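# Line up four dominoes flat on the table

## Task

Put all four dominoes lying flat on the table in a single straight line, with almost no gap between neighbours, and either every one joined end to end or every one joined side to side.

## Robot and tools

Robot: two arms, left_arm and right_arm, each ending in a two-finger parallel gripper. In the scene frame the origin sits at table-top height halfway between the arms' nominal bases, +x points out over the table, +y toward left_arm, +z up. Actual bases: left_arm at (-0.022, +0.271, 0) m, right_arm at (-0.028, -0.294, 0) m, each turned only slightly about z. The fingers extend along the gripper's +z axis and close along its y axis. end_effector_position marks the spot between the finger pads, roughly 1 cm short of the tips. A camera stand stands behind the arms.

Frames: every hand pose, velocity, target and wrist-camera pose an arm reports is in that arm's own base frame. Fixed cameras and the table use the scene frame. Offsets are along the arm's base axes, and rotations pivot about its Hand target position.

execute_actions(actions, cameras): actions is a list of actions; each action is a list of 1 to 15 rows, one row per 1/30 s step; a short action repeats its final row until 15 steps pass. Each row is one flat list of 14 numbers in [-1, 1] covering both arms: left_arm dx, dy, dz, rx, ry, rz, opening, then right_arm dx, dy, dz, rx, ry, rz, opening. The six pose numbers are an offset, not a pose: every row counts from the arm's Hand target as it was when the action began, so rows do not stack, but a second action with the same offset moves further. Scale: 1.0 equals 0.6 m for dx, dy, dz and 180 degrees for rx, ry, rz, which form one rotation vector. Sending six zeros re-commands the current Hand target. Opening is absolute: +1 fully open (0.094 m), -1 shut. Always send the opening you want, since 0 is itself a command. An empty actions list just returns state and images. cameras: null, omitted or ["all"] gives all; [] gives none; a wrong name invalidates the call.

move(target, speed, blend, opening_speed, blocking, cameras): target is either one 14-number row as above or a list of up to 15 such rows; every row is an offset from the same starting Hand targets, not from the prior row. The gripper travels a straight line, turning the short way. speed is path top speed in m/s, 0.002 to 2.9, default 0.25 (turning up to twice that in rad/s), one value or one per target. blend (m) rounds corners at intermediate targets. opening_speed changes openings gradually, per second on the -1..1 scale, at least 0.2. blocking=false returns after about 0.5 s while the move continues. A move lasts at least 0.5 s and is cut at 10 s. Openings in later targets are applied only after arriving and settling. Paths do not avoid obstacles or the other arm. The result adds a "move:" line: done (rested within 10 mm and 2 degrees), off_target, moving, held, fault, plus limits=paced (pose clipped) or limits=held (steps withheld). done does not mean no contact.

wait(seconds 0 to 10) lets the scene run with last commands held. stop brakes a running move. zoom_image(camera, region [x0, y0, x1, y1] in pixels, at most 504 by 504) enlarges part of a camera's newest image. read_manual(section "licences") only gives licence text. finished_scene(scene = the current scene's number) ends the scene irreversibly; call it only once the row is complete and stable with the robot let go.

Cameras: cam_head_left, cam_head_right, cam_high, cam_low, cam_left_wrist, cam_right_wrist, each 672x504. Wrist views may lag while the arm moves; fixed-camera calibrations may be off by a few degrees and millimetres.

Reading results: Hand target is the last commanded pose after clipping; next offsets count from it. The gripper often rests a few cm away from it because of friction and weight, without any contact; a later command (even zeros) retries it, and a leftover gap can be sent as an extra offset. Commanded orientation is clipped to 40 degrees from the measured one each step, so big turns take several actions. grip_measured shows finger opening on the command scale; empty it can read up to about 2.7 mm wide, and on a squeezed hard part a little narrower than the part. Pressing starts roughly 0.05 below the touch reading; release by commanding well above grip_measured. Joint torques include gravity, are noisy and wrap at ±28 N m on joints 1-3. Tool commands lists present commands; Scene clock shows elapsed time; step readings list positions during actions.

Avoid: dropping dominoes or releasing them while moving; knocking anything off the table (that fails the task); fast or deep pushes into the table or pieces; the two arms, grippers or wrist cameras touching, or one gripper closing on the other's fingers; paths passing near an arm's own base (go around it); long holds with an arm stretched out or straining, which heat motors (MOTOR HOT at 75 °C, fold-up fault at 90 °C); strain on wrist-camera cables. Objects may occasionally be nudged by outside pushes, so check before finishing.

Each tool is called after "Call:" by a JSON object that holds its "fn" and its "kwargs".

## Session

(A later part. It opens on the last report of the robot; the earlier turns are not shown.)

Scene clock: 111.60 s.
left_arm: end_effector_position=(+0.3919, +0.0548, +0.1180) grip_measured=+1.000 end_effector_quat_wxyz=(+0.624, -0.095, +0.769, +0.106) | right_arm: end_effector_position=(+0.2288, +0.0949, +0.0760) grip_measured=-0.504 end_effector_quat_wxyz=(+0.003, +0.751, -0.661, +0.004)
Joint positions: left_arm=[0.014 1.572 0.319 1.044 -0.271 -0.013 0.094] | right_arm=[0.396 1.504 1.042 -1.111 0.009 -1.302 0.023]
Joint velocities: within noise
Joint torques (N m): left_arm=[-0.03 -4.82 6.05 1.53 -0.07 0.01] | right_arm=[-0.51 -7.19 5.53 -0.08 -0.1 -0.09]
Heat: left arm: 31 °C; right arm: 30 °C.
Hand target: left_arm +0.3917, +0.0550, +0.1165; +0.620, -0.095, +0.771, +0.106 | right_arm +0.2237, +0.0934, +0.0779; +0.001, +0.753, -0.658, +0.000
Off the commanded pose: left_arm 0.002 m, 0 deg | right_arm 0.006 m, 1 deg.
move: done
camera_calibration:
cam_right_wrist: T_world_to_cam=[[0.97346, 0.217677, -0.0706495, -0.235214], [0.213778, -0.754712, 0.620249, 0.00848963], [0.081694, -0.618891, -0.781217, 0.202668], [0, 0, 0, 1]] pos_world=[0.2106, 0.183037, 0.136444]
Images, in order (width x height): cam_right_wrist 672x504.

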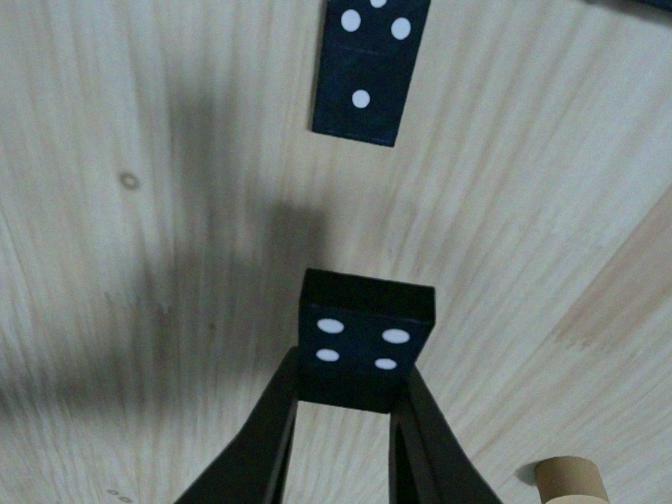

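Call:
{"fn": "move", "kwargs": {"target": [0,0,0,0,0,0,1,-0.004,0.0012,-0.0975,0,0,0,-0.7], "speed": 0.1, "cameras": ["cam_right_wrist"]}}

Call:
{"fn": "zoom_image", "kwargs": {"camera": "cam_right_wrist", "region": [220, 200, 470, 480]}}

Scene clock: 122.30 s.
left_arm: end_effector_position=(+0.3919, +0.0548, +0.1180) grip_measured=+1.000 end_effector_quat_wxyz=(+0.624, -0.095, +0.769, +0.106) | right_arm: end_effector_position=(+0.2235, +0.0926, +0.0226) grip_measured=-0.504 end_effector_quat_wxyz=(+0.002, +0.751, -0.660, +0.004)
Joint positions: left_arm=[0.014 1.572 0.319 1.044 -0.271 -0.013 0.094] | right_arm=[0.396 1.55 0.861 -0.881 0.009 -1.303 0.023]
Joint velocities: within noise
Joint torques (N m): left_arm=[-0.02 -4.82 6.05 1.53 -0.06 0] | right_arm=[0.08 -5.03 5.37 0.13 -0.11 -0.02]
Heat: left arm: 32 °C; right arm: 30 °C.
Hand target: left_arm +0.3917, +0.0550, +0.1165; +0.620, -0.095, +0.771, +0.106 | right_arm +0.2214, +0.0942, +0.0195; +0.001, +0.753, -0.658, +0.000
Off the commanded pose: left_arm 0.002 m, 0 deg | right_arm 0.004 m, 1 deg.
move: done
camera_calibration:
cam_right_wrist: T_world_to_cam=[[0.973527, 0.21854, -0.0669726, -0.233422], [0.212228, -0.755443, 0.619892, 0.0415742], [0.0848771, -0.617695, -0.781824, 0.159175], [0, 0, 0, 1]] pos_world=[0.204909, 0.180741, 0.0830426]
Images, in order (width x height): cam_right_wrist 672x504.

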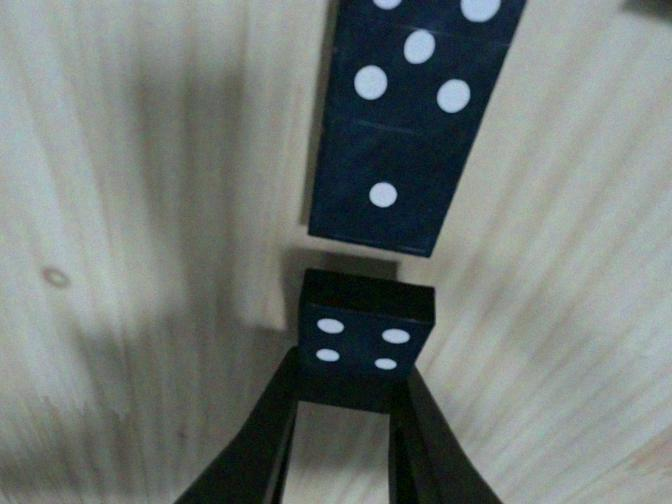

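Scaled by 1.800 from the camera's 672x504 image, which has a finer 960x720 frame.

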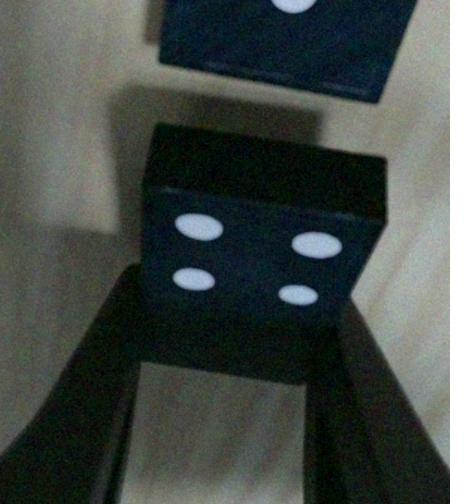

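Call:
{"fn": "move", "kwargs": {"target": [[0,0,0,0,0,0,1,-0.007,0.0065,0,0,0,-0.014,-0.7],[0,0,0,0,0,0,1,-0.007,0.0065,-0.004,0,0,-0.014,-0.7],[0,0,0,0,0,0,1,-0.007,0.0065,-0.004,0,0,-0.014,-0.35]], "speed": 0.05, "opening_speed": 0.6, "cameras": ["cam_right_wrist"]}}

Call:
{"fn": "zoom_image", "kwargs": {"camera": "cam_right_wrist", "region": [220, 200, 470, 480]}}

Scene clock: 132.77 s.
left_arm: end_effector_position=(+0.3919, +0.0548, +0.1180) grip_measured=+1.000 end_effector_quat_wxyz=(+0.624, -0.095, +0.769, +0.106) | right_arm: end_effector_position=(+0.2199, +0.0959, +0.0196) grip_measured=-0.351 end_effector_quat_wxyz=(+0.002, +0.739, -0.674, +0.004)
Joint positions: left_arm=[0.014 1.572 0.319 1.044 -0.271 -0.013 0.094] | right_arm=[0.414 1.55 0.848 -0.87 0.009 -1.249 0.03]
Joint velocities: within noise
Joint torques (N m): left_arm=[-0.03 -4.82 6.05 1.53 -0.07 0.01] | right_arm=[0.58 -5.29 5.12 0.14 -0.08 0.11]
Heat: left arm: 32 °C; right arm: 30 °C.
Hand target: left_arm +0.3917, +0.0550, +0.1165; +0.620, -0.095, +0.771, +0.106 | right_arm +0.2171, +0.0981, +0.0170; +0.001, +0.739, -0.674, +0.000
Off the commanded pose: left_arm 0.002 m, 0 deg | right_arm 0.004 m, 1 deg.
move: done
camera_calibration:
cam_right_wrist: T_world_to_cam=[[0.980487, 0.184193, -0.0686836, -0.229119], [0.186587, -0.761995, 0.62012, 0.0528608], [0.0618849, -0.620835, -0.781494, 0.164506], [0, 0, 0, 1]] pos_world=[0.204605, 0.184613, 0.0800435]
Images, in order (width x height): cam_right_wrist 672x504.

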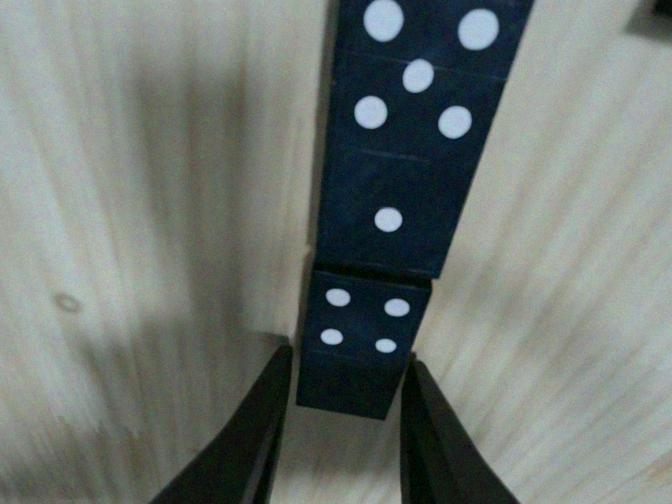

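Scaled by 1.800 from the camera's 672x504 image, which has a finer 960x720 frame.

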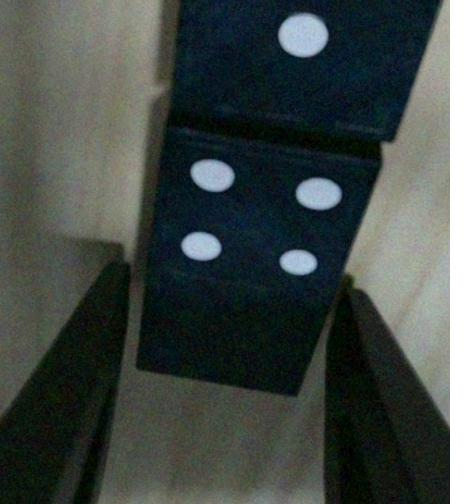

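Call:
{"fn": "move", "kwargs": {"target": [[0,0,0,0,0,0,1,0,0,0,0,0,0,-0.7],[0,0,0,0,0,0,1,0.0015,0.0065,0.002,0,0,0,-0.7]], "speed": 0.05, "opening_speed": 1, "cameras": ["cam_right_wrist"]}}

Call:
{"fn": "zoom_image", "kwargs": {"camera": "cam_right_wrist", "region": [220, 200, 470, 480]}}

Scene clock: 137.47 s.
left_arm: end_effector_position=(+0.3919, +0.0548, +0.1180) grip_measured=+1.000 end_effector_quat_wxyz=(+0.624, -0.095, +0.769, +0.106) | right_arm: end_effector_position=(+0.2187, +0.0987, +0.0196) grip_measured=-0.513 end_effector_quat_wxyz=(+0.002, +0.739, -0.673, +0.004)
Joint positions: left_arm=[0.014 1.572 0.319 1.044 -0.271 -0.013 0.094] | right_arm=[0.427 1.55 0.848 -0.87 0.009 -1.237 0.023]
Joint velocities: within noise
Joint torques (N m): left_arm=[-0.02 -4.82 6.04 1.53 -0.06 0] | right_arm=[0.5 -4.72 6.19 0.07 -0.11 0.08]
Heat: left arm: 32 °C; right arm: 30 °C.
Hand target: left_arm +0.3917, +0.0550, +0.1165; +0.620, -0.095, +0.771, +0.106 | right_arm +0.2180, +0.1019, +0.0182; +0.001, +0.739, -0.674, +0.000
Off the commanded pose: left_arm 0.002 m, 0 deg | right_arm 0.004 m, 1 deg.
move: done
camera_calibration:
cam_right_wrist: T_world_to_cam=[[0.980431, 0.184539, -0.0685522, -0.228407], [0.186781, -0.76201, 0.620043, 0.0551305], [0.0621848, -0.620714, -0.781567, 0.166185], [0, 0, 0, 1]] pos_world=[0.203306, 0.187313, 0.0800432]
Images, in order (width x height): cam_right_wrist 672x504.

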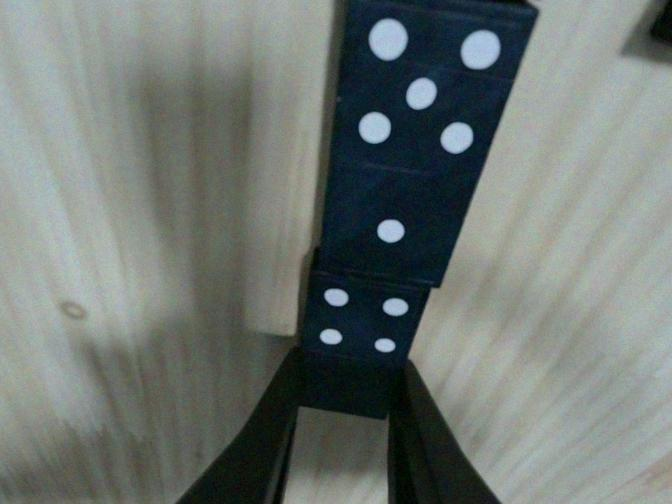

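Scaled by 1.800 from the camera's 672x504 image, which has a finer 960x720 frame.

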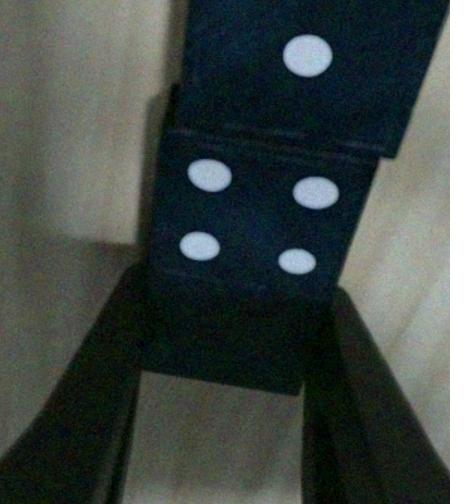

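Call:
{"fn": "move", "kwargs": {"target": [0,0,0,0,0,0,1,0.0065,-0.006,0,0,0,0,-0.7], "speed": 0.05, "cameras": ["cam_right_wrist"]}}

Call:
{"fn": "zoom_image", "kwargs": {"camera": "cam_right_wrist", "region": [220, 200, 470, 480]}}

Scene clock: 140.30 s.
left_arm: end_effector_position=(+0.3919, +0.0548, +0.1180) grip_measured=+1.000 end_effector_quat_wxyz=(+0.624, -0.095, +0.769, +0.106) | right_arm: end_effector_position=(+0.2191, +0.0975, +0.0195) grip_measured=-0.513 end_effector_quat_wxyz=(+0.002, +0.737, -0.675, +0.003)
Joint positions: left_arm=[0.014 1.572 0.319 1.044 -0.271 -0.013 0.094] | right_arm=[0.42 1.551 0.848 -0.87 0.007 -1.238 0.023]
Joint velocities: within noise
Joint torques (N m): left_arm=[-0.02 -4.82 6.05 1.53 -0.07 0] | right_arm=[-0.69 -4.15 6.78 0.08 -0.07 -0.1]
Heat: left arm: 32 °C; right arm: 29 °C.
Hand target: left_arm +0.3917, +0.0550, +0.1165; +0.620, -0.095, +0.771, +0.106 | right_arm +0.2219, +0.0983, +0.0182; +0.001, +0.739, -0.674, +0.000
Off the commanded pose: left_arm 0.002 m, 0 deg | right_arm 0.003 m, 0 deg.
move: done
camera_calibration:
cam_right_wrist: T_world_to_cam=[[0.981357, 0.179045, -0.0698616, -0.228318], [0.183436, -0.76411, 0.618455, 0.0552337], [0.0573492, -0.619741, -0.782708, 0.166406], [0, 0, 0, 1]] pos_world=[0.204386, 0.186212, 0.0801372]
Images, in order (width x height): cam_right_wrist 672x504.

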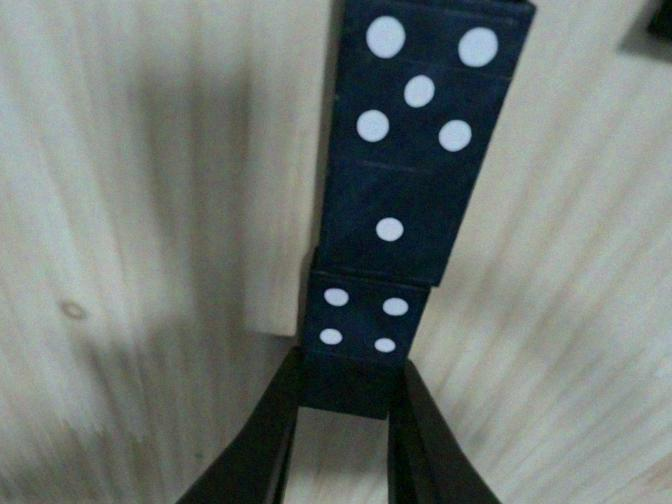

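Scaled by 1.800 from the camera's 672x504 image, which has a finer 960x720 frame.

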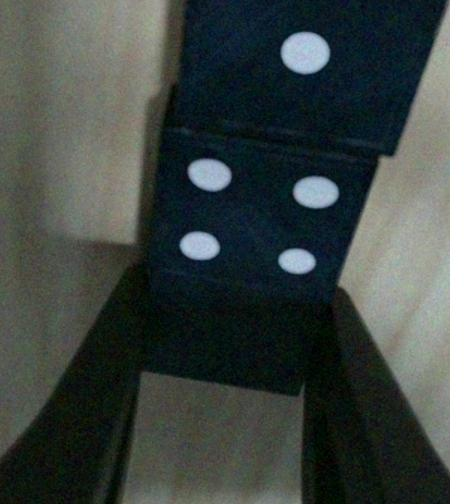

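Continue right by ~2 mm.

Call:
{"fn": "move", "kwargs": {"target": [0,0,0,0,0,0,1,0.004,-0.001,0,0,0,0,-0.7], "speed": 0.05, "cameras": ["cam_right_wrist"]}}

Call:
{"fn": "zoom_image", "kwargs": {"camera": "cam_right_wrist", "region": [220, 200, 470, 480]}}

Scene clock: 142.53 s.
left_arm: end_effector_position=(+0.3919, +0.0548, +0.1180) grip_measured=+1.000 end_effector_quat_wxyz=(+0.624, -0.095, +0.769, +0.106) | right_arm: end_effector_position=(+0.2193, +0.0969, +0.0194) grip_measured=-0.513 end_effector_quat_wxyz=(+0.002, +0.737, -0.676, +0.001)
Joint positions: left_arm=[0.014 1.572 0.319 1.044 -0.271 -0.013 0.094] | right_arm=[0.415 1.551 0.848 -0.87 0.004 -1.243 0.023]
Joint velocities: within noise
Joint torques (N m): left_arm=[-0.03 -4.82 6.05 1.53 -0.07 0] | right_arm=[-0.79 -3.63 7.31 0.1 -0.04 -0.08]
Heat: left arm: 32 °C; right arm: 29 °C.
Hand target: left_arm +0.3917, +0.0550, +0.1165; +0.620, -0.095, +0.771, +0.106 | right_arm +0.2243, +0.0977, +0.0182; +0.001, +0.738, -0.674, +0.000
Off the commanded pose: left_arm 0.002 m, 0 deg | right_arm 0.005 m, 0 deg.
move: done
camera_calibration:
cam_right_wrist: T_world_to_cam=[[0.981296, 0.178919, -0.0710343, -0.22842], [0.184253, -0.766076, 0.615775, 0.0548493], [0.0557564, -0.617346, -0.784713, 0.166083], [0, 0, 0, 1]] pos_world=[0.204782, 0.185418, 0.0803271]
Images, in order (width x height): cam_right_wrist 672x504.

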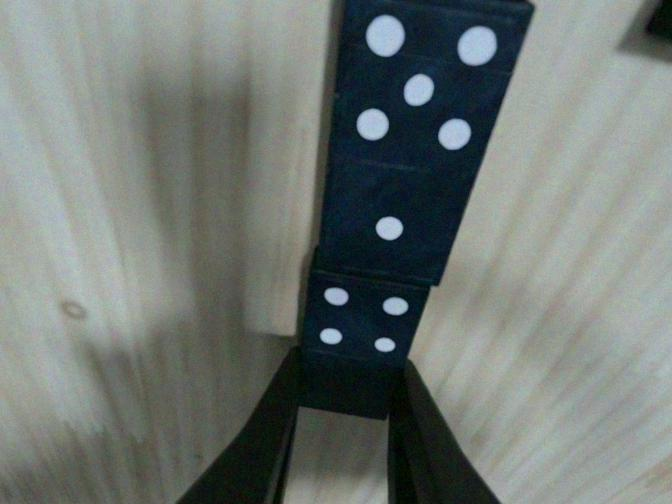

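Scaled by 1.800 from the camera's 672x504 image, which has a finer 960x720 frame.

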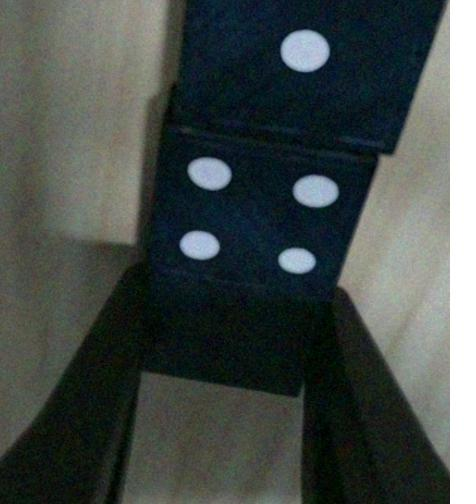

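Call:
{"fn": "move", "kwargs": {"target": [0,0,0,0,0,0,1,0.001,-0.001,0.009,0,0,0,-0.7], "speed": 0.05, "cameras": ["cam_right_wrist"]}}

Call:
{"fn": "zoom_image", "kwargs": {"camera": "cam_right_wrist", "region": [220, 200, 470, 480]}}

Scene clock: 145.23 s.
left_arm: end_effector_position=(+0.3919, +0.0548, +0.1180) grip_measured=+1.000 end_effector_quat_wxyz=(+0.624, -0.095, +0.769, +0.106) | right_arm: end_effector_position=(+0.2198, +0.0963, +0.0196) grip_measured=-0.513 end_effector_quat_wxyz=(+0.001, +0.737, -0.676, +0.001)
Joint positions: left_arm=[0.014 1.572 0.319 1.044 -0.271 -0.013 0.094] | right_arm=[0.41 1.551 0.849 -0.871 0.002 -1.247 0.023]
Joint velocities: within noise
Joint torques (N m): left_arm=[-0.02 -4.82 6.05 1.53 -0.07 0.01] | right_arm=[-0.62 -4.36 8.53 -0.12 -0.01 -0.09]
Heat: left arm: 32 °C; right arm: 29 °C.
Hand target: left_arm +0.3917, +0.0550, +0.1165; +0.620, -0.095, +0.771, +0.106 | right_arm +0.2250, +0.0973, +0.0237; +0.000, +0.739, -0.674, +0.000
Off the commanded pose: left_arm 0.002 m, 0 deg | right_arm 0.007 m, 0 deg.
move: done
camera_calibration:
cam_right_wrist: T_world_to_cam=[[0.981389, 0.178241, -0.0714486, -0.228615], [0.184056, -0.767017, 0.614661, 0.0542835], [0.0547558, -0.616373, -0.785548, 0.166028], [0, 0, 0, 1]] pos_world=[0.205278, 0.18472, 0.0807229]
Images, in order (width x height): cam_right_wrist 672x504.

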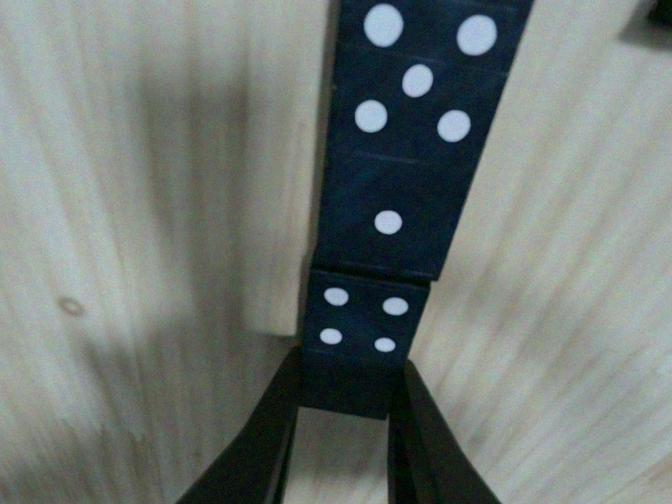

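Scaled by 1.800 from the camera's 672x504 image, which has a finer 960x720 frame.

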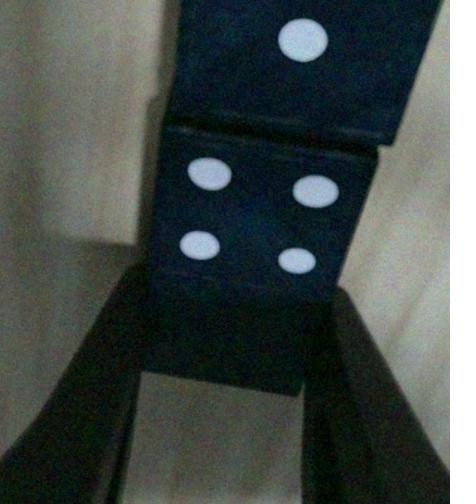

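Call:
{"fn": "move", "kwargs": {"target": [[0,0,0,0,0,0,1,0.004,0,0,0,0,0,-0.7],[0,0,0,0,0,0,1,0.004,0.006,0,0,0,0,-0.7]], "speed": 0.05, "cameras": ["cam_right_wrist"]}}

Call:
{"fn": "zoom_image", "kwargs": {"camera": "cam_right_wrist", "region": [220, 200, 470, 480]}}

Scene clock: 148.00 s.
left_arm: end_effector_position=(+0.3919, +0.0548, +0.1180) grip_measured=+1.000 end_effector_quat_wxyz=(+0.624, -0.095, +0.769, +0.106) | right_arm: end_effector_position=(+0.2208, +0.0962, +0.0197) grip_measured=-0.513 end_effector_quat_wxyz=(+0.006, +0.737, -0.676, -0.002)
Joint positions: left_arm=[0.014 1.572 0.319 1.044 -0.271 -0.013 0.094] | right_arm=[0.408 1.565 0.863 -0.881 0.002 -1.249 0.023]
Joint velocities: within noise
Joint torques (N m): left_arm=[-0.02 -4.82 6.05 1.53 -0.06 0.01] | right_arm=[0.49 -4.42 8.53 -0.05 0 0.02]
Heat: left arm: 33 °C; right arm: 30 °C.
Hand target: left_arm +0.3917, +0.0550, +0.1165; +0.620, -0.095, +0.771, +0.106 | right_arm +0.2273, +0.1008, +0.0237; +0.001, +0.739, -0.674, +0.000
Off the commanded pose: left_arm 0.002 m, 0 deg | right_arm 0.009 m, 1 deg.
move: done
camera_calibration:
cam_right_wrist: T_world_to_cam=[[0.980535, 0.178675, -0.0814013, -0.229221], [0.19043, -0.764443, 0.615924, 0.0523826], [0.0478233, -0.619437, -0.783589, 0.167755], [0, 0, 0, 1]] pos_world=[0.206762, 0.184913, 0.080528]
Images, in order (width x height): cam_right_wrist 672x504.

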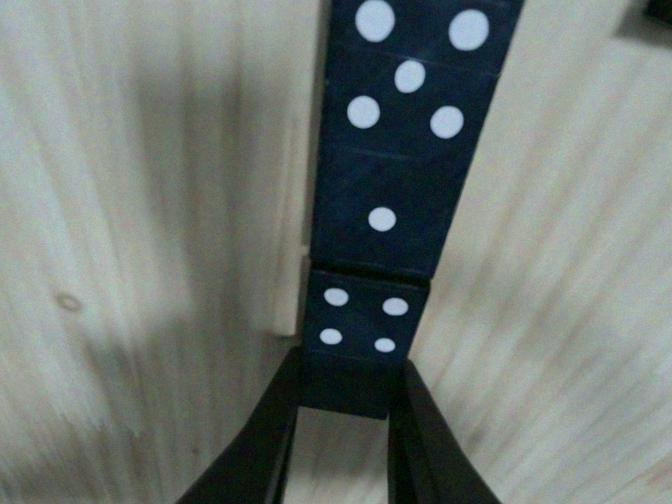

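Scaled by 1.800 from the camera's 672x504 image, which has a finer 960x720 frame.

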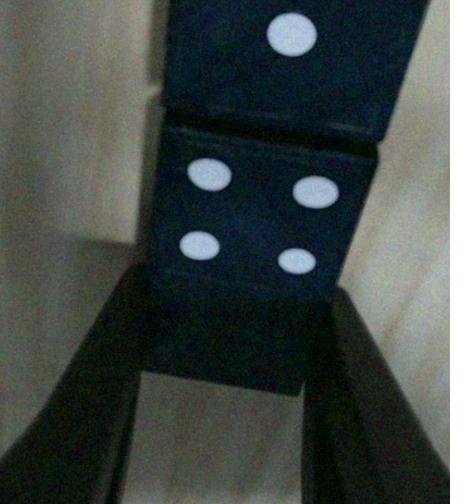

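Call:
{"fn": "move", "kwargs": {"target": [0,0,0,0,0,0,1,0,0.004,0,0,0,0,-0.7], "speed": 0.05, "cameras": ["cam_right_wrist"]}}

Call:
{"fn": "zoom_image", "kwargs": {"camera": "cam_right_wrist", "region": [220, 200, 470, 480]}}

Scene clock: 150.90 s.
left_arm: end_effector_position=(+0.3919, +0.0548, +0.1180) grip_measured=+1.000 end_effector_quat_wxyz=(+0.624, -0.095, +0.769, +0.106) | right_arm: end_effector_position=(+0.2212, +0.0975, +0.0197) grip_measured=-0.513 end_effector_quat_wxyz=(+0.007, +0.739, -0.673, +0.000)
Joint positions: left_arm=[0.014 1.572 0.319 1.044 -0.271 -0.013 0.094] | right_arm=[0.416 1.568 0.867 -0.882 0.006 -1.248 0.023]
Joint velocities: within noise
Joint torques (N m): left_arm=[-0.03 -4.82 6.05 1.53 -0.07 0] | right_arm=[0.69 -4.45 8.53 -0.06 -0.09 0.1]
Heat: left arm: 33 °C; right arm: 30 °C.
Hand target: left_arm +0.3917, +0.0550, +0.1165; +0.620, -0.095, +0.771, +0.106 | right_arm +0.2274, +0.1032, +0.0236; +0.001, +0.739, -0.674, +0.000
Off the commanded pose: left_arm 0.002 m, 0 deg | right_arm 0.009 m, 1 deg.
move: done
camera_calibration:
cam_right_wrist: T_world_to_cam=[[0.979556, 0.184038, -0.0812438, -0.230134], [0.194291, -0.760745, 0.619288, 0.0519666], [0.0521664, -0.622412, -0.78095, 0.16777], [0, 0, 0, 1]] pos_world=[0.20658, 0.186309, 0.0801407]
Images, in order (width x height): cam_right_wrist 672x504.

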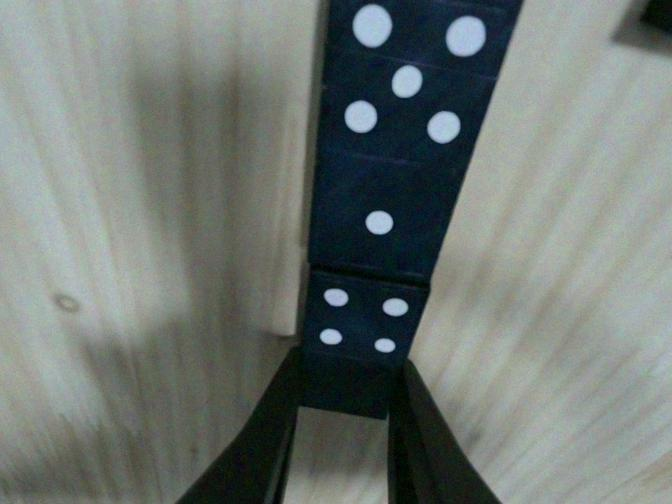

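Scaled by 1.800 from the camera's 672x504 image, which has a finer 960x720 frame.

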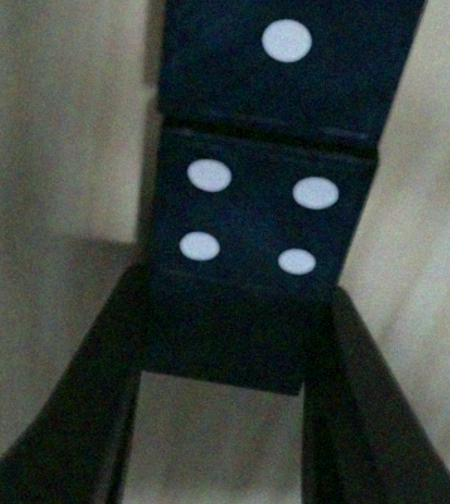

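Call:
{"fn": "move", "kwargs": {"target": [0,0,0,0,0,0,1,-0.001,0.003,0,0,0,0,-0.7], "speed": 0.05, "cameras": ["cam_right_wrist"]}}

Call:
{"fn": "zoom_image", "kwargs": {"camera": "cam_right_wrist", "region": [220, 200, 470, 480]}}

Scene clock: 153.90 s.
left_arm: end_effector_position=(+0.3919, +0.0548, +0.1180) grip_measured=+1.000 end_effector_quat_wxyz=(+0.624, -0.095, +0.769, +0.106) | right_arm: end_effector_position=(+0.2206, +0.0988, +0.0197) grip_measured=-0.513 end_effector_quat_wxyz=(+0.008, +0.739, -0.673, +0.001)
Joint positions: left_arm=[0.014 1.572 0.319 1.044 -0.271 -0.013 0.094] | right_arm=[0.423 1.568 0.867 -0.882 0.008 -1.241 0.023]
Joint velocities: within noise
Joint torques (N m): left_arm=[-0.02 -4.81 6.05 1.53 -0.07 0] | right_arm=[0.54 -4.51 8.54 -0.07 -0.1 0.11]
Heat: left arm: 33 °C; right arm: 30 °C.
Hand target: left_arm +0.3917, +0.0550, +0.1165; +0.620, -0.095, +0.771, +0.106 | right_arm +0.2267, +0.1050, +0.0236; +0.001, +0.739, -0.674, +0.000
Off the commanded pose: left_arm 0.002 m, 0 deg | right_arm 0.010 m, 1 deg.
move: done
camera_calibration:
cam_right_wrist: T_world_to_cam=[[0.979623, 0.18389, -0.0807606, -0.229837], [0.193789, -0.759797, 0.620608, 0.0530243], [0.0527619, -0.623612, -0.779951, 0.168619], [0, 0, 0, 1]] pos_world=[0.205982, 0.187706, 0.0800457]
Images, in order (width x height): cam_right_wrist 672x504.

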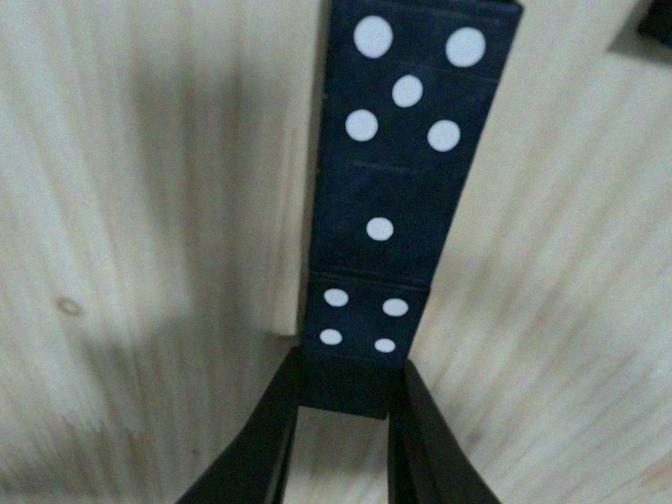

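Scaled by 1.800 from the camera's 672x504 image, which has a finer 960x720 frame.

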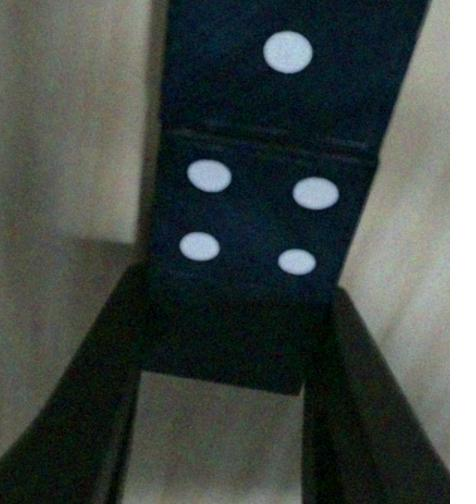

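Call:
{"fn": "move", "kwargs": {"target": [[0,0,0,0,0,0,1,0,0,0,0,0,0,-0.35],[0,0,0,0,0,0,1,0,0,0,0,0,0,-0.15],[0,0,0,0,0,0,1,0,0,0.13,0,0,0,-0.1],[0,0,0,0,0,0,1,0.0733,0.1433,0.13,0,0,-0.547,-0.1],[0,0,0,0,0,0,1,0.0733,0.1433,0.08,0,0,-0.547,-0.1]], "speed": 0.25, "opening_speed": 0.8, "cameras": ["cam_right_wrist","cam_head_left"]}}

Call:
{"fn": "zoom_image", "kwargs": {"camera": "cam_head_left", "region": [370, 215, 460, 295]}}

Scene clock: 169.60 s.
left_arm: end_effector_position=(+0.3919, +0.0548, +0.1180) grip_measured=+1.000 end_effector_quat_wxyz=(+0.624, -0.095, +0.769, +0.106) | right_arm: end_effector_position=(+0.2712, +0.1895, +0.0746) grip_measured=-0.101 end_effector_quat_wxyz=(-0.002, +0.025, +1.000, +0.001)
Joint positions: left_arm=[0.014 1.572 0.319 1.044 -0.271 -0.013 0.094] | right_arm=[0.605 1.816 1.379 -1.135 -0.004 0.656 0.042]
Joint velocities: left_arm=[-0.012 0.002 -0.002 -0.154 0.037 0.081 0] | right_arm=[within noise]
Joint torques (N m): left_arm=[-0.02 -4.82 6.05 1.53 -0.06 0] | right_arm=[0.49 -8.23 5.85 0.16 0.02 0.15]
Heat: left arm: 33 °C; right arm: 31 °C.
Hand target: left_arm +0.3917, +0.0550, +0.1165; +0.620, -0.095, +0.771, +0.106 | right_arm +0.2708, +0.1909, +0.0716; +0.000, +0.028, +1.000, +0.001
Off the commanded pose: left_arm 0.002 m, 0 deg | right_arm 0.003 m, 0 deg.
move: done; target 2's new opening was sent with right_arm's hand 0.011 m and 1 deg from that target; target 3's new opening was sent with right_arm's hand 0.012 m and 2 deg from that target
camera_calibration:
cam_right_wrist: T_world_to_cam=[[0.0424541, -0.996515, -0.0717968, 0.185564], [-0.784469, -0.0777497, 0.615275, 0.214607], [-0.618713, 0.0302014, -0.785036, 0.323864], [0, 0, 0, 1]] pos_world=[0.360853, 0.191822, 0.135525]
Images, in order (width x height): cam_head_left 672x504, cam_right_wrist 672x504.

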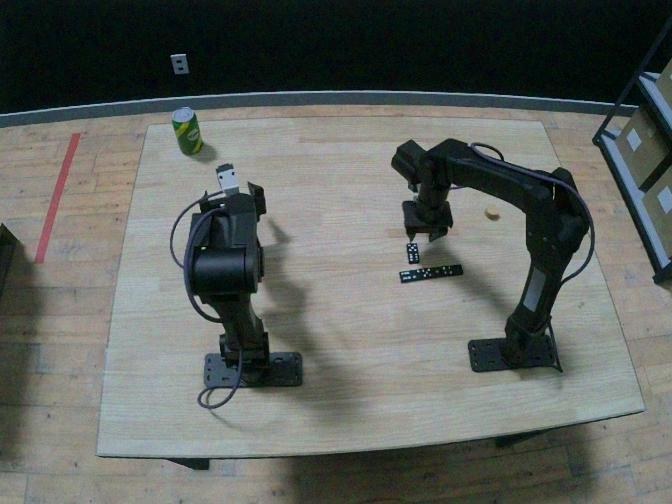

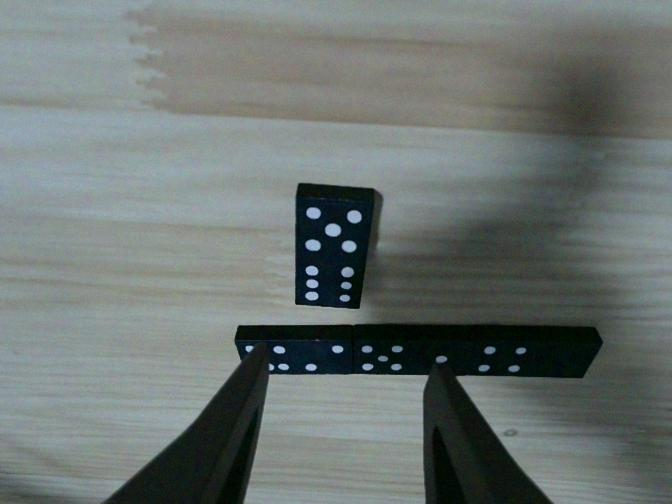

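Scaled by 5.600 from the camera's 672x504 image, which has a finer 960x720 frame.

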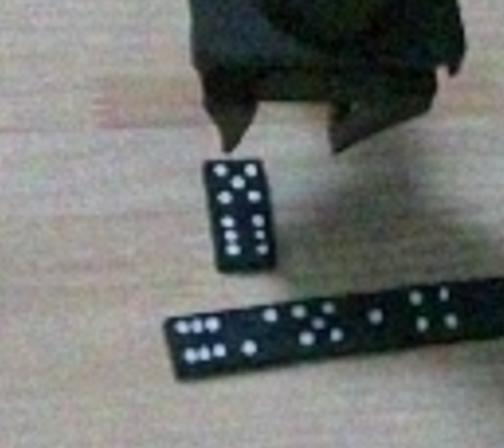

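Call:
{"fn": "move", "kwargs": {"target": [[0,0,0,0,0,0,1,-0.0083,0.0145,-0.04,0,0,0.006,-0.1],[0,0,0,0,0,0,1,-0.0083,0.0145,-0.088,0,0,0.006,-0.1]], "speed": 0.12, "cameras": ["cam_right_wrist"]}}

Scene clock: 176.43 s.
left_arm: end_effector_position=(+0.3919, +0.0548, +0.1180) grip_measured=+1.000 end_effector_quat_wxyz=(+0.624, -0.095, +0.769, +0.106) | right_arm: end_effector_position=(+0.2658, +0.1995, +0.0218) grip_measured=-0.101 end_effector_quat_wxyz=(-0.002, +0.014, +1.000, +0.001)
Joint positions: left_arm=[0.014 1.572 0.319 1.044 -0.271 -0.013 0.094] | right_arm=[0.638 1.881 1.243 -0.935 -0.004 0.667 0.042]
Joint velocities: within noise
Joint torques (N m): left_arm=[-0.02 -4.82 6.05 1.53 -0.07 0.01] | right_arm=[0.23 -8.49 5.5 0.17 0.02 0.13]
Heat: left arm: 33 °C; right arm: 31 °C.
Hand target: left_arm +0.3917, +0.0550, +0.1165; +0.620, -0.095, +0.771, +0.106 | right_arm +0.2658, +0.1996, +0.0188; +0.000, +0.019, +1.000, +0.001
Off the commanded pose: left_arm 0.002 m, 0 deg | right_arm 0.003 m, 1 deg.
move: done
camera_calibration:
cam_right_wrist: T_world_to_cam=[[0.0644608, -0.995294, -0.0723531, 0.185878], [-0.782234, -0.0954155, 0.615634, 0.246486], [-0.61964, 0.0169128, -0.784704, 0.281664], [0, 0, 0, 1]] pos_world=[0.355359, 0.203758, 0.0827266]
Images, in order (width x height): cam_right_wrist 672x504.

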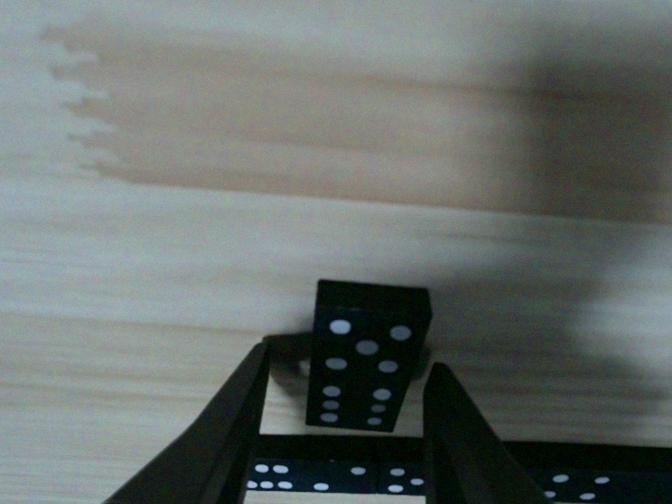

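Call:
{"fn": "move", "kwargs": {"target": [[0,0,0,0,0,0,1,0,0,0,0,0,0,-0.7],[0,0,0,0,0,0,1,0,0,0.13,0,0,0,-0.7],[0,0,0,0,0,0,1,-0.068,-0.24,0.13,0,0,0.5417,-0.7],[0,0,0,0,0,0,1,-0.068,-0.24,0.08,0,0,0.5417,-0.7]], "speed": 0.22, "opening_speed": 1, "cameras": ["cam_right_wrist","cam_head_left"]}}

Call:
{"fn": "zoom_image", "kwargs": {"camera": "cam_right_wrist", "region": [220, 0, 560, 440]}}

Scene clock: 186.67 s.
left_arm: end_effector_position=(+0.3919, +0.0548, +0.1180) grip_measured=+1.000 end_effector_quat_wxyz=(+0.624, -0.095, +0.769, +0.106) | right_arm: end_effector_position=(+0.2254, +0.0554, +0.0689) grip_measured=-0.514 end_effector_quat_wxyz=(+0.003, +0.736, -0.676, +0.002)
Joint positions: left_arm=[0.014 1.572 0.319 1.044 -0.271 -0.013 0.094] | right_arm=[0.243 1.45 0.965 -1.088 0.007 -1.413 0.023]
Joint velocities: within noise
Joint torques (N m): left_arm=[-0.03 -4.81 6.05 1.53 -0.07 0.01] | right_arm=[-0.44 -4.7 5.85 0.1 -0.09 -0.09]
Heat: left arm: 34 °C; right arm: 30 °C.
Hand target: left_arm +0.3917, +0.0550, +0.1165; +0.620, -0.095, +0.771, +0.106 | right_arm +0.2249, +0.0556, +0.0668; +0.000, +0.739, -0.673, +0.000
Off the commanded pose: left_arm 0.002 m, 0 deg | right_arm 0.002 m, 1 deg.
move: done
camera_calibration:
cam_right_wrist: T_world_to_cam=[[0.981696, 0.176399, -0.0718046, -0.223233], [0.182566, -0.764221, 0.618575, -0.00851419], [0.0542415, -0.620362, -0.782438, 0.179312], [0, 0, 0, 1]] pos_world=[0.210975, 0.144109, 0.129538]
Images, in order (width x height): cam_head_left 672x504, cam_right_wrist 672x504.

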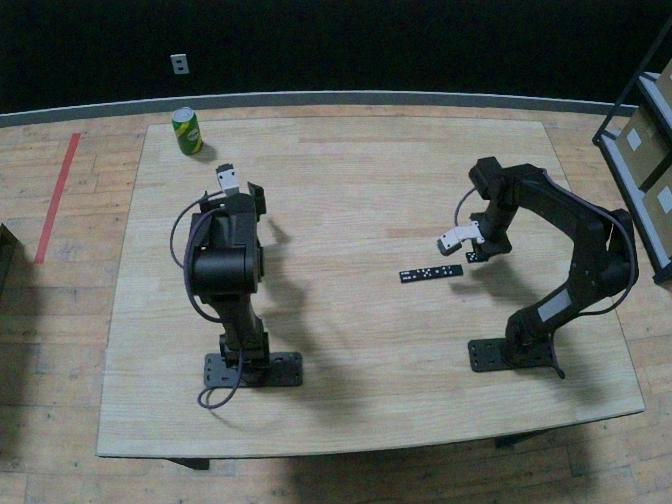

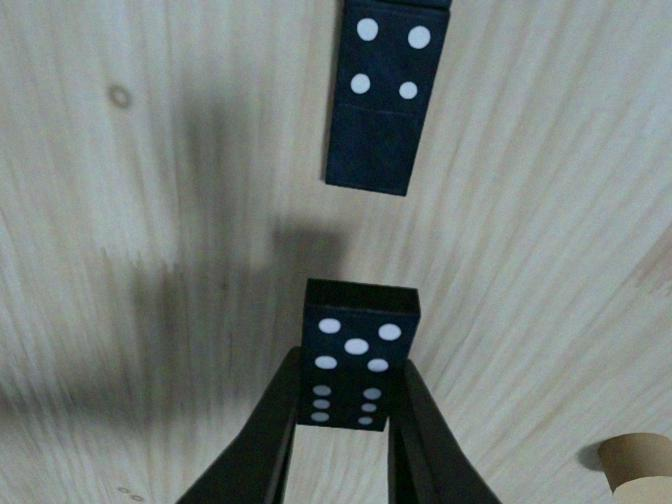

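Scaled by 1.145 from the camera's 672x504 image, which has a finer 960x720 frame.

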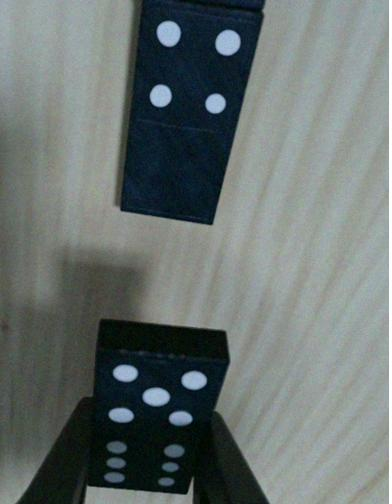

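Call:
{"fn": "move", "kwargs": {"target": [0,0,0,0,0,0,1,-0.003,0.0055,-0.0795,0,0,-0.0055,-0.7], "speed": 0.1, "cameras": ["cam_right_wrist"]}}

Call:
{"fn": "zoom_image", "kwargs": {"camera": "cam_right_wrist", "region": [220, 200, 470, 480]}}

Scene clock: 192.97 s.
left_arm: end_effector_position=(+0.3919, +0.0548, +0.1180) grip_measured=+1.000 end_effector_quat_wxyz=(+0.624, -0.095, +0.769, +0.106) | right_arm: end_effector_position=(+0.2254, +0.0567, +0.0224) grip_measured=-0.514 end_effector_quat_wxyz=(+0.001, +0.734, -0.679, +0.004)
Joint positions: left_arm=[0.014 1.572 0.319 1.044 -0.271 -0.013 0.094] | right_arm=[0.248 1.512 0.825 -0.88 0.007 -1.4 0.023]
Joint velocities: within noise
Joint torques (N m): left_arm=[-0.02 -4.82 6.05 1.53 -0.06 0.01] | right_arm=[0.59 -4.53 5.33 0.11 -0.08 0.1]
Heat: left arm: 34 °C; right arm: 30 °C.
Hand target: left_arm +0.3917, +0.0550, +0.1165; +0.620, -0.095, +0.771, +0.106 | right_arm +0.2232, +0.0590, +0.0191; +0.000, +0.734, -0.680, +0.000
Off the commanded pose: left_arm 0.002 m, 0 deg | right_arm 0.005 m, 1 deg.
move: done
camera_calibration:
cam_right_wrist: T_world_to_cam=[[0.983439, 0.168651, -0.0663681, -0.226989], [0.173184, -0.766489, 0.618468, 0.0235517], [0.0534347, -0.619719, -0.783002, 0.143892], [0, 0, 0, 1]] pos_world=[0.211462, 0.145507, 0.0830373]
Images, in order (width x height): cam_right_wrist 672x504.

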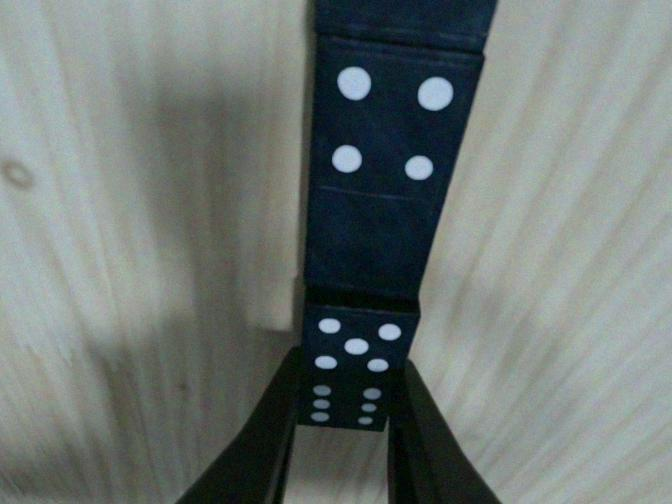

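Scaled by 1.800 from the camera's 672x504 image, which has a finer 960x720 frame.

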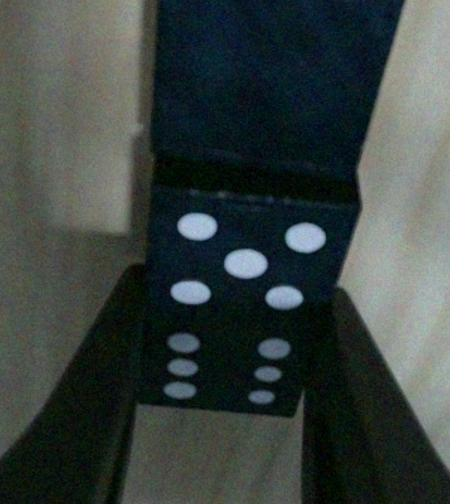

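Call:
{"fn": "move", "kwargs": {"target": [0,0,0,0,0,0,1,-0.0015,0.0055,0,0,0,0,-0.7], "speed": 0.05, "cameras": ["cam_right_wrist"]}}

Call:
{"fn": "zoom_image", "kwargs": {"camera": "cam_right_wrist", "region": [220, 200, 470, 480]}}

Scene clock: 196.37 s.
left_arm: end_effector_position=(+0.3919, +0.0548, +0.1180) grip_measured=+1.000 end_effector_quat_wxyz=(+0.624, -0.095, +0.769, +0.106) | right_arm: end_effector_position=(+0.2248, +0.0601, +0.0224) grip_measured=-0.514 end_effector_quat_wxyz=(+0.001, +0.734, -0.679, +0.004)
Joint positions: left_arm=[0.014 1.572 0.319 1.044 -0.271 -0.013 0.094] | right_arm=[0.263 1.512 0.825 -0.879 0.007 -1.385 0.023]
Joint velocities: within noise
Joint torques (N m): left_arm=[-0.02 -4.82 6.05 1.53 -0.06 0] | right_arm=[0.5 -4.51 5.3 0.09 -0.07 0.1]
Heat: left arm: 34 °C; right arm: 30 °C.
Hand target: left_arm +0.3917, +0.0550, +0.1165; +0.620, -0.095, +0.771, +0.106 | right_arm +0.2223, +0.0623, +0.0191; +0.000, +0.733, -0.680, +0.000
Off the commanded pose: left_arm 0.002 m, 0 deg | right_arm 0.005 m, 1 deg.
move: done
camera_calibration:
cam_right_wrist: T_world_to_cam=[[0.983432, 0.168997, -0.0655887, -0.226869], [0.172976, -0.766573, 0.618421, 0.0262182], [0.0542326, -0.619521, -0.783105, 0.145869], [0, 0, 0, 1]] pos_world=[0.210665, 0.148807, 0.0831371]
Images, in order (width x height): cam_right_wrist 672x504.

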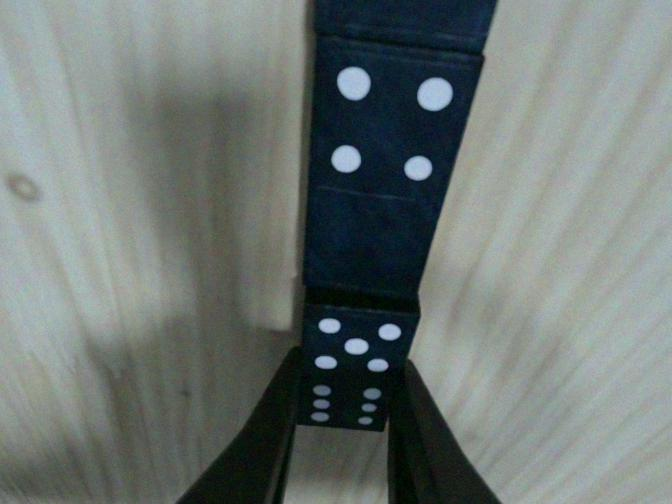

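Scaled by 1.800 from the camera's 672x504 image, which has a finer 960x720 frame.

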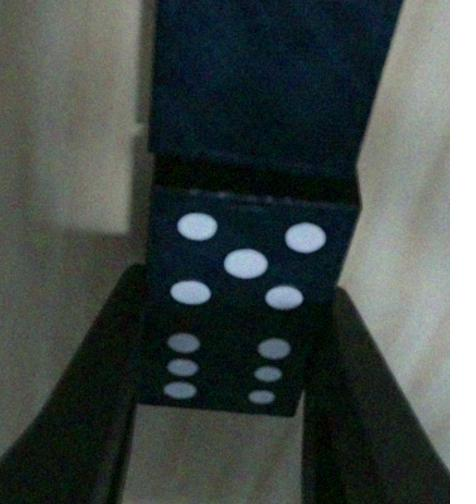

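Call:
{"fn": "move", "kwargs": {"target": [[0,0,0,0,0,0,1,0,0,-0.004,0,0,0,-0.7],[0,0,0,0,0,0,1,0,0,-0.004,0,0,0,-0.35]], "speed": 0.05, "opening_speed": 0.6, "cameras": ["cam_right_wrist"]}}

Call:
{"fn": "zoom_image", "kwargs": {"camera": "cam_right_wrist", "region": [220, 200, 470, 480]}}

Scene clock: 200.30 s.
left_arm: end_effector_position=(+0.3919, +0.0548, +0.1180) grip_measured=+1.000 end_effector_quat_wxyz=(+0.624, -0.095, +0.769, +0.106) | right_arm: end_effector_position=(+0.2273, +0.0608, +0.0225) grip_measured=-0.351 end_effector_quat_wxyz=(-0.004, +0.734, -0.680, +0.007)
Joint positions: left_arm=[0.014 1.572 0.319 1.044 -0.271 -0.013 0.094] | right_arm=[0.263 1.512 0.825 -0.869 0.007 -1.385 0.03]
Joint velocities: within noise
Joint torques (N m): left_arm=[-0.03 -4.82 6.05 1.53 -0.07 0] | right_arm=[0.53 -4.27 4.79 0.14 -0.09 0.08]
Heat: left arm: 34 °C; right arm: 30 °C.
Hand target: left_arm +0.3917, +0.0550, +0.1165; +0.620, -0.095, +0.771, +0.106 | right_arm +0.2223, +0.0623, +0.0167; +0.000, +0.733, -0.680, +0.000
Off the commanded pose: left_arm 0.002 m, 0 deg | right_arm 0.008 m, 1 deg.
move: done
camera_calibration:
cam_right_wrist: T_world_to_cam=[[0.984153, 0.168453, -0.0553771, -0.229756], [0.166292, -0.768346, 0.618054, 0.0279284], [0.0615645, -0.617469, -0.784182, 0.14438], [0, 0, 0, 1]] pos_world=[0.212582, 0.149312, 0.0832361]
Images, in order (width x height): cam_right_wrist 672x504.

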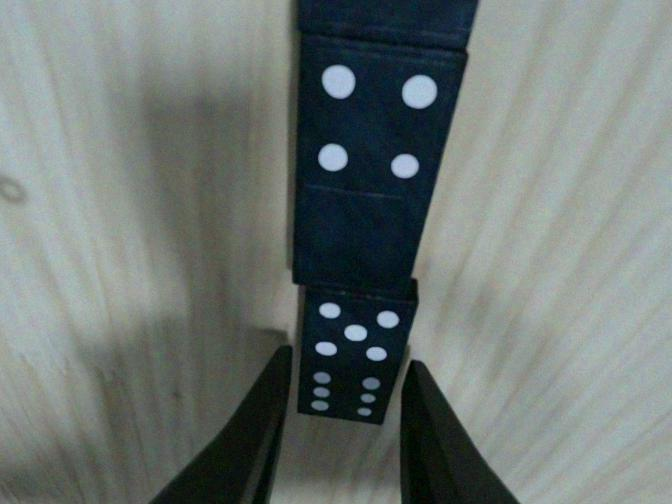

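Scaled by 1.800 from the camera's 672x504 image, which has a finer 960x720 frame.

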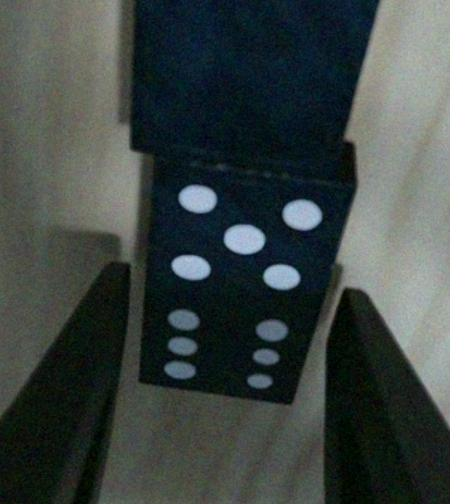

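Call:
{"fn": "move", "kwargs": {"target": [[0,0,0,0,0,0,1,0,-0.001,0.002,0,0,0,-0.7],[0,0,0,0,0,0,1,-0.005,-0.003,0.004,0,0,0,-0.7]], "speed": 0.05, "opening_speed": 1, "cameras": ["cam_right_wrist"]}}

Call:
{"fn": "zoom_image", "kwargs": {"camera": "cam_right_wrist", "region": [220, 200, 470, 480]}}

Scene clock: 204.80 s.
left_arm: end_effector_position=(+0.3919, +0.0548, +0.1180) grip_measured=+1.000 end_effector_quat_wxyz=(+0.624, -0.095, +0.769, +0.106) | right_arm: end_effector_position=(+0.2270, +0.0607, +0.0222) grip_measured=-0.537 end_effector_quat_wxyz=(-0.004, +0.734, -0.680, +0.007)
Joint positions: left_arm=[0.014 1.572 0.319 1.044 -0.271 -0.013 0.094] | right_arm=[0.263 1.512 0.823 -0.869 0.007 -1.385 0.022]
Joint velocities: within noise
Joint torques (N m): left_arm=[-0.03 -4.81 6.05 1.53 -0.07 0] | right_arm=[0.25 -5.6 4.31 0.02 -0.1 0]
Heat: left arm: 34 °C; right arm: 30 °C.
Hand target: left_arm +0.3917, +0.0550, +0.1165; +0.620, -0.095, +0.771, +0.106 | right_arm +0.2192, +0.0605, +0.0191; +0.000, +0.733, -0.680, +0.000
Off the commanded pose: left_arm 0.002 m, 0 deg | right_arm 0.008 m, 1 deg.
move: done
camera_calibration:
cam_right_wrist: T_world_to_cam=[[0.984117, 0.168446, -0.0560401, -0.229511], [0.166691, -0.768232, 0.618088, 0.0280423], [0.061063, -0.617612, -0.784109, 0.144279], [0, 0, 0, 1]] pos_world=[0.212381, 0.149312, 0.0829361]
Images, in order (width x height): cam_right_wrist 672x504.

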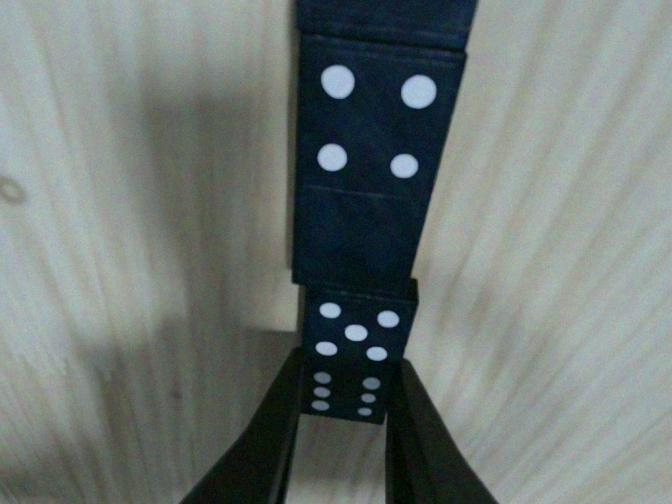

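Scaled by 1.800 from the camera's 672x504 image, which has a finer 960x720 frame.

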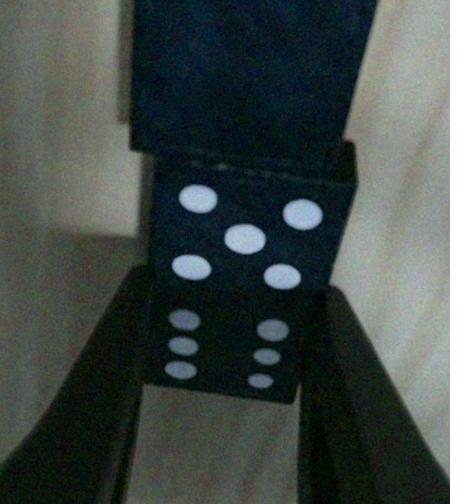

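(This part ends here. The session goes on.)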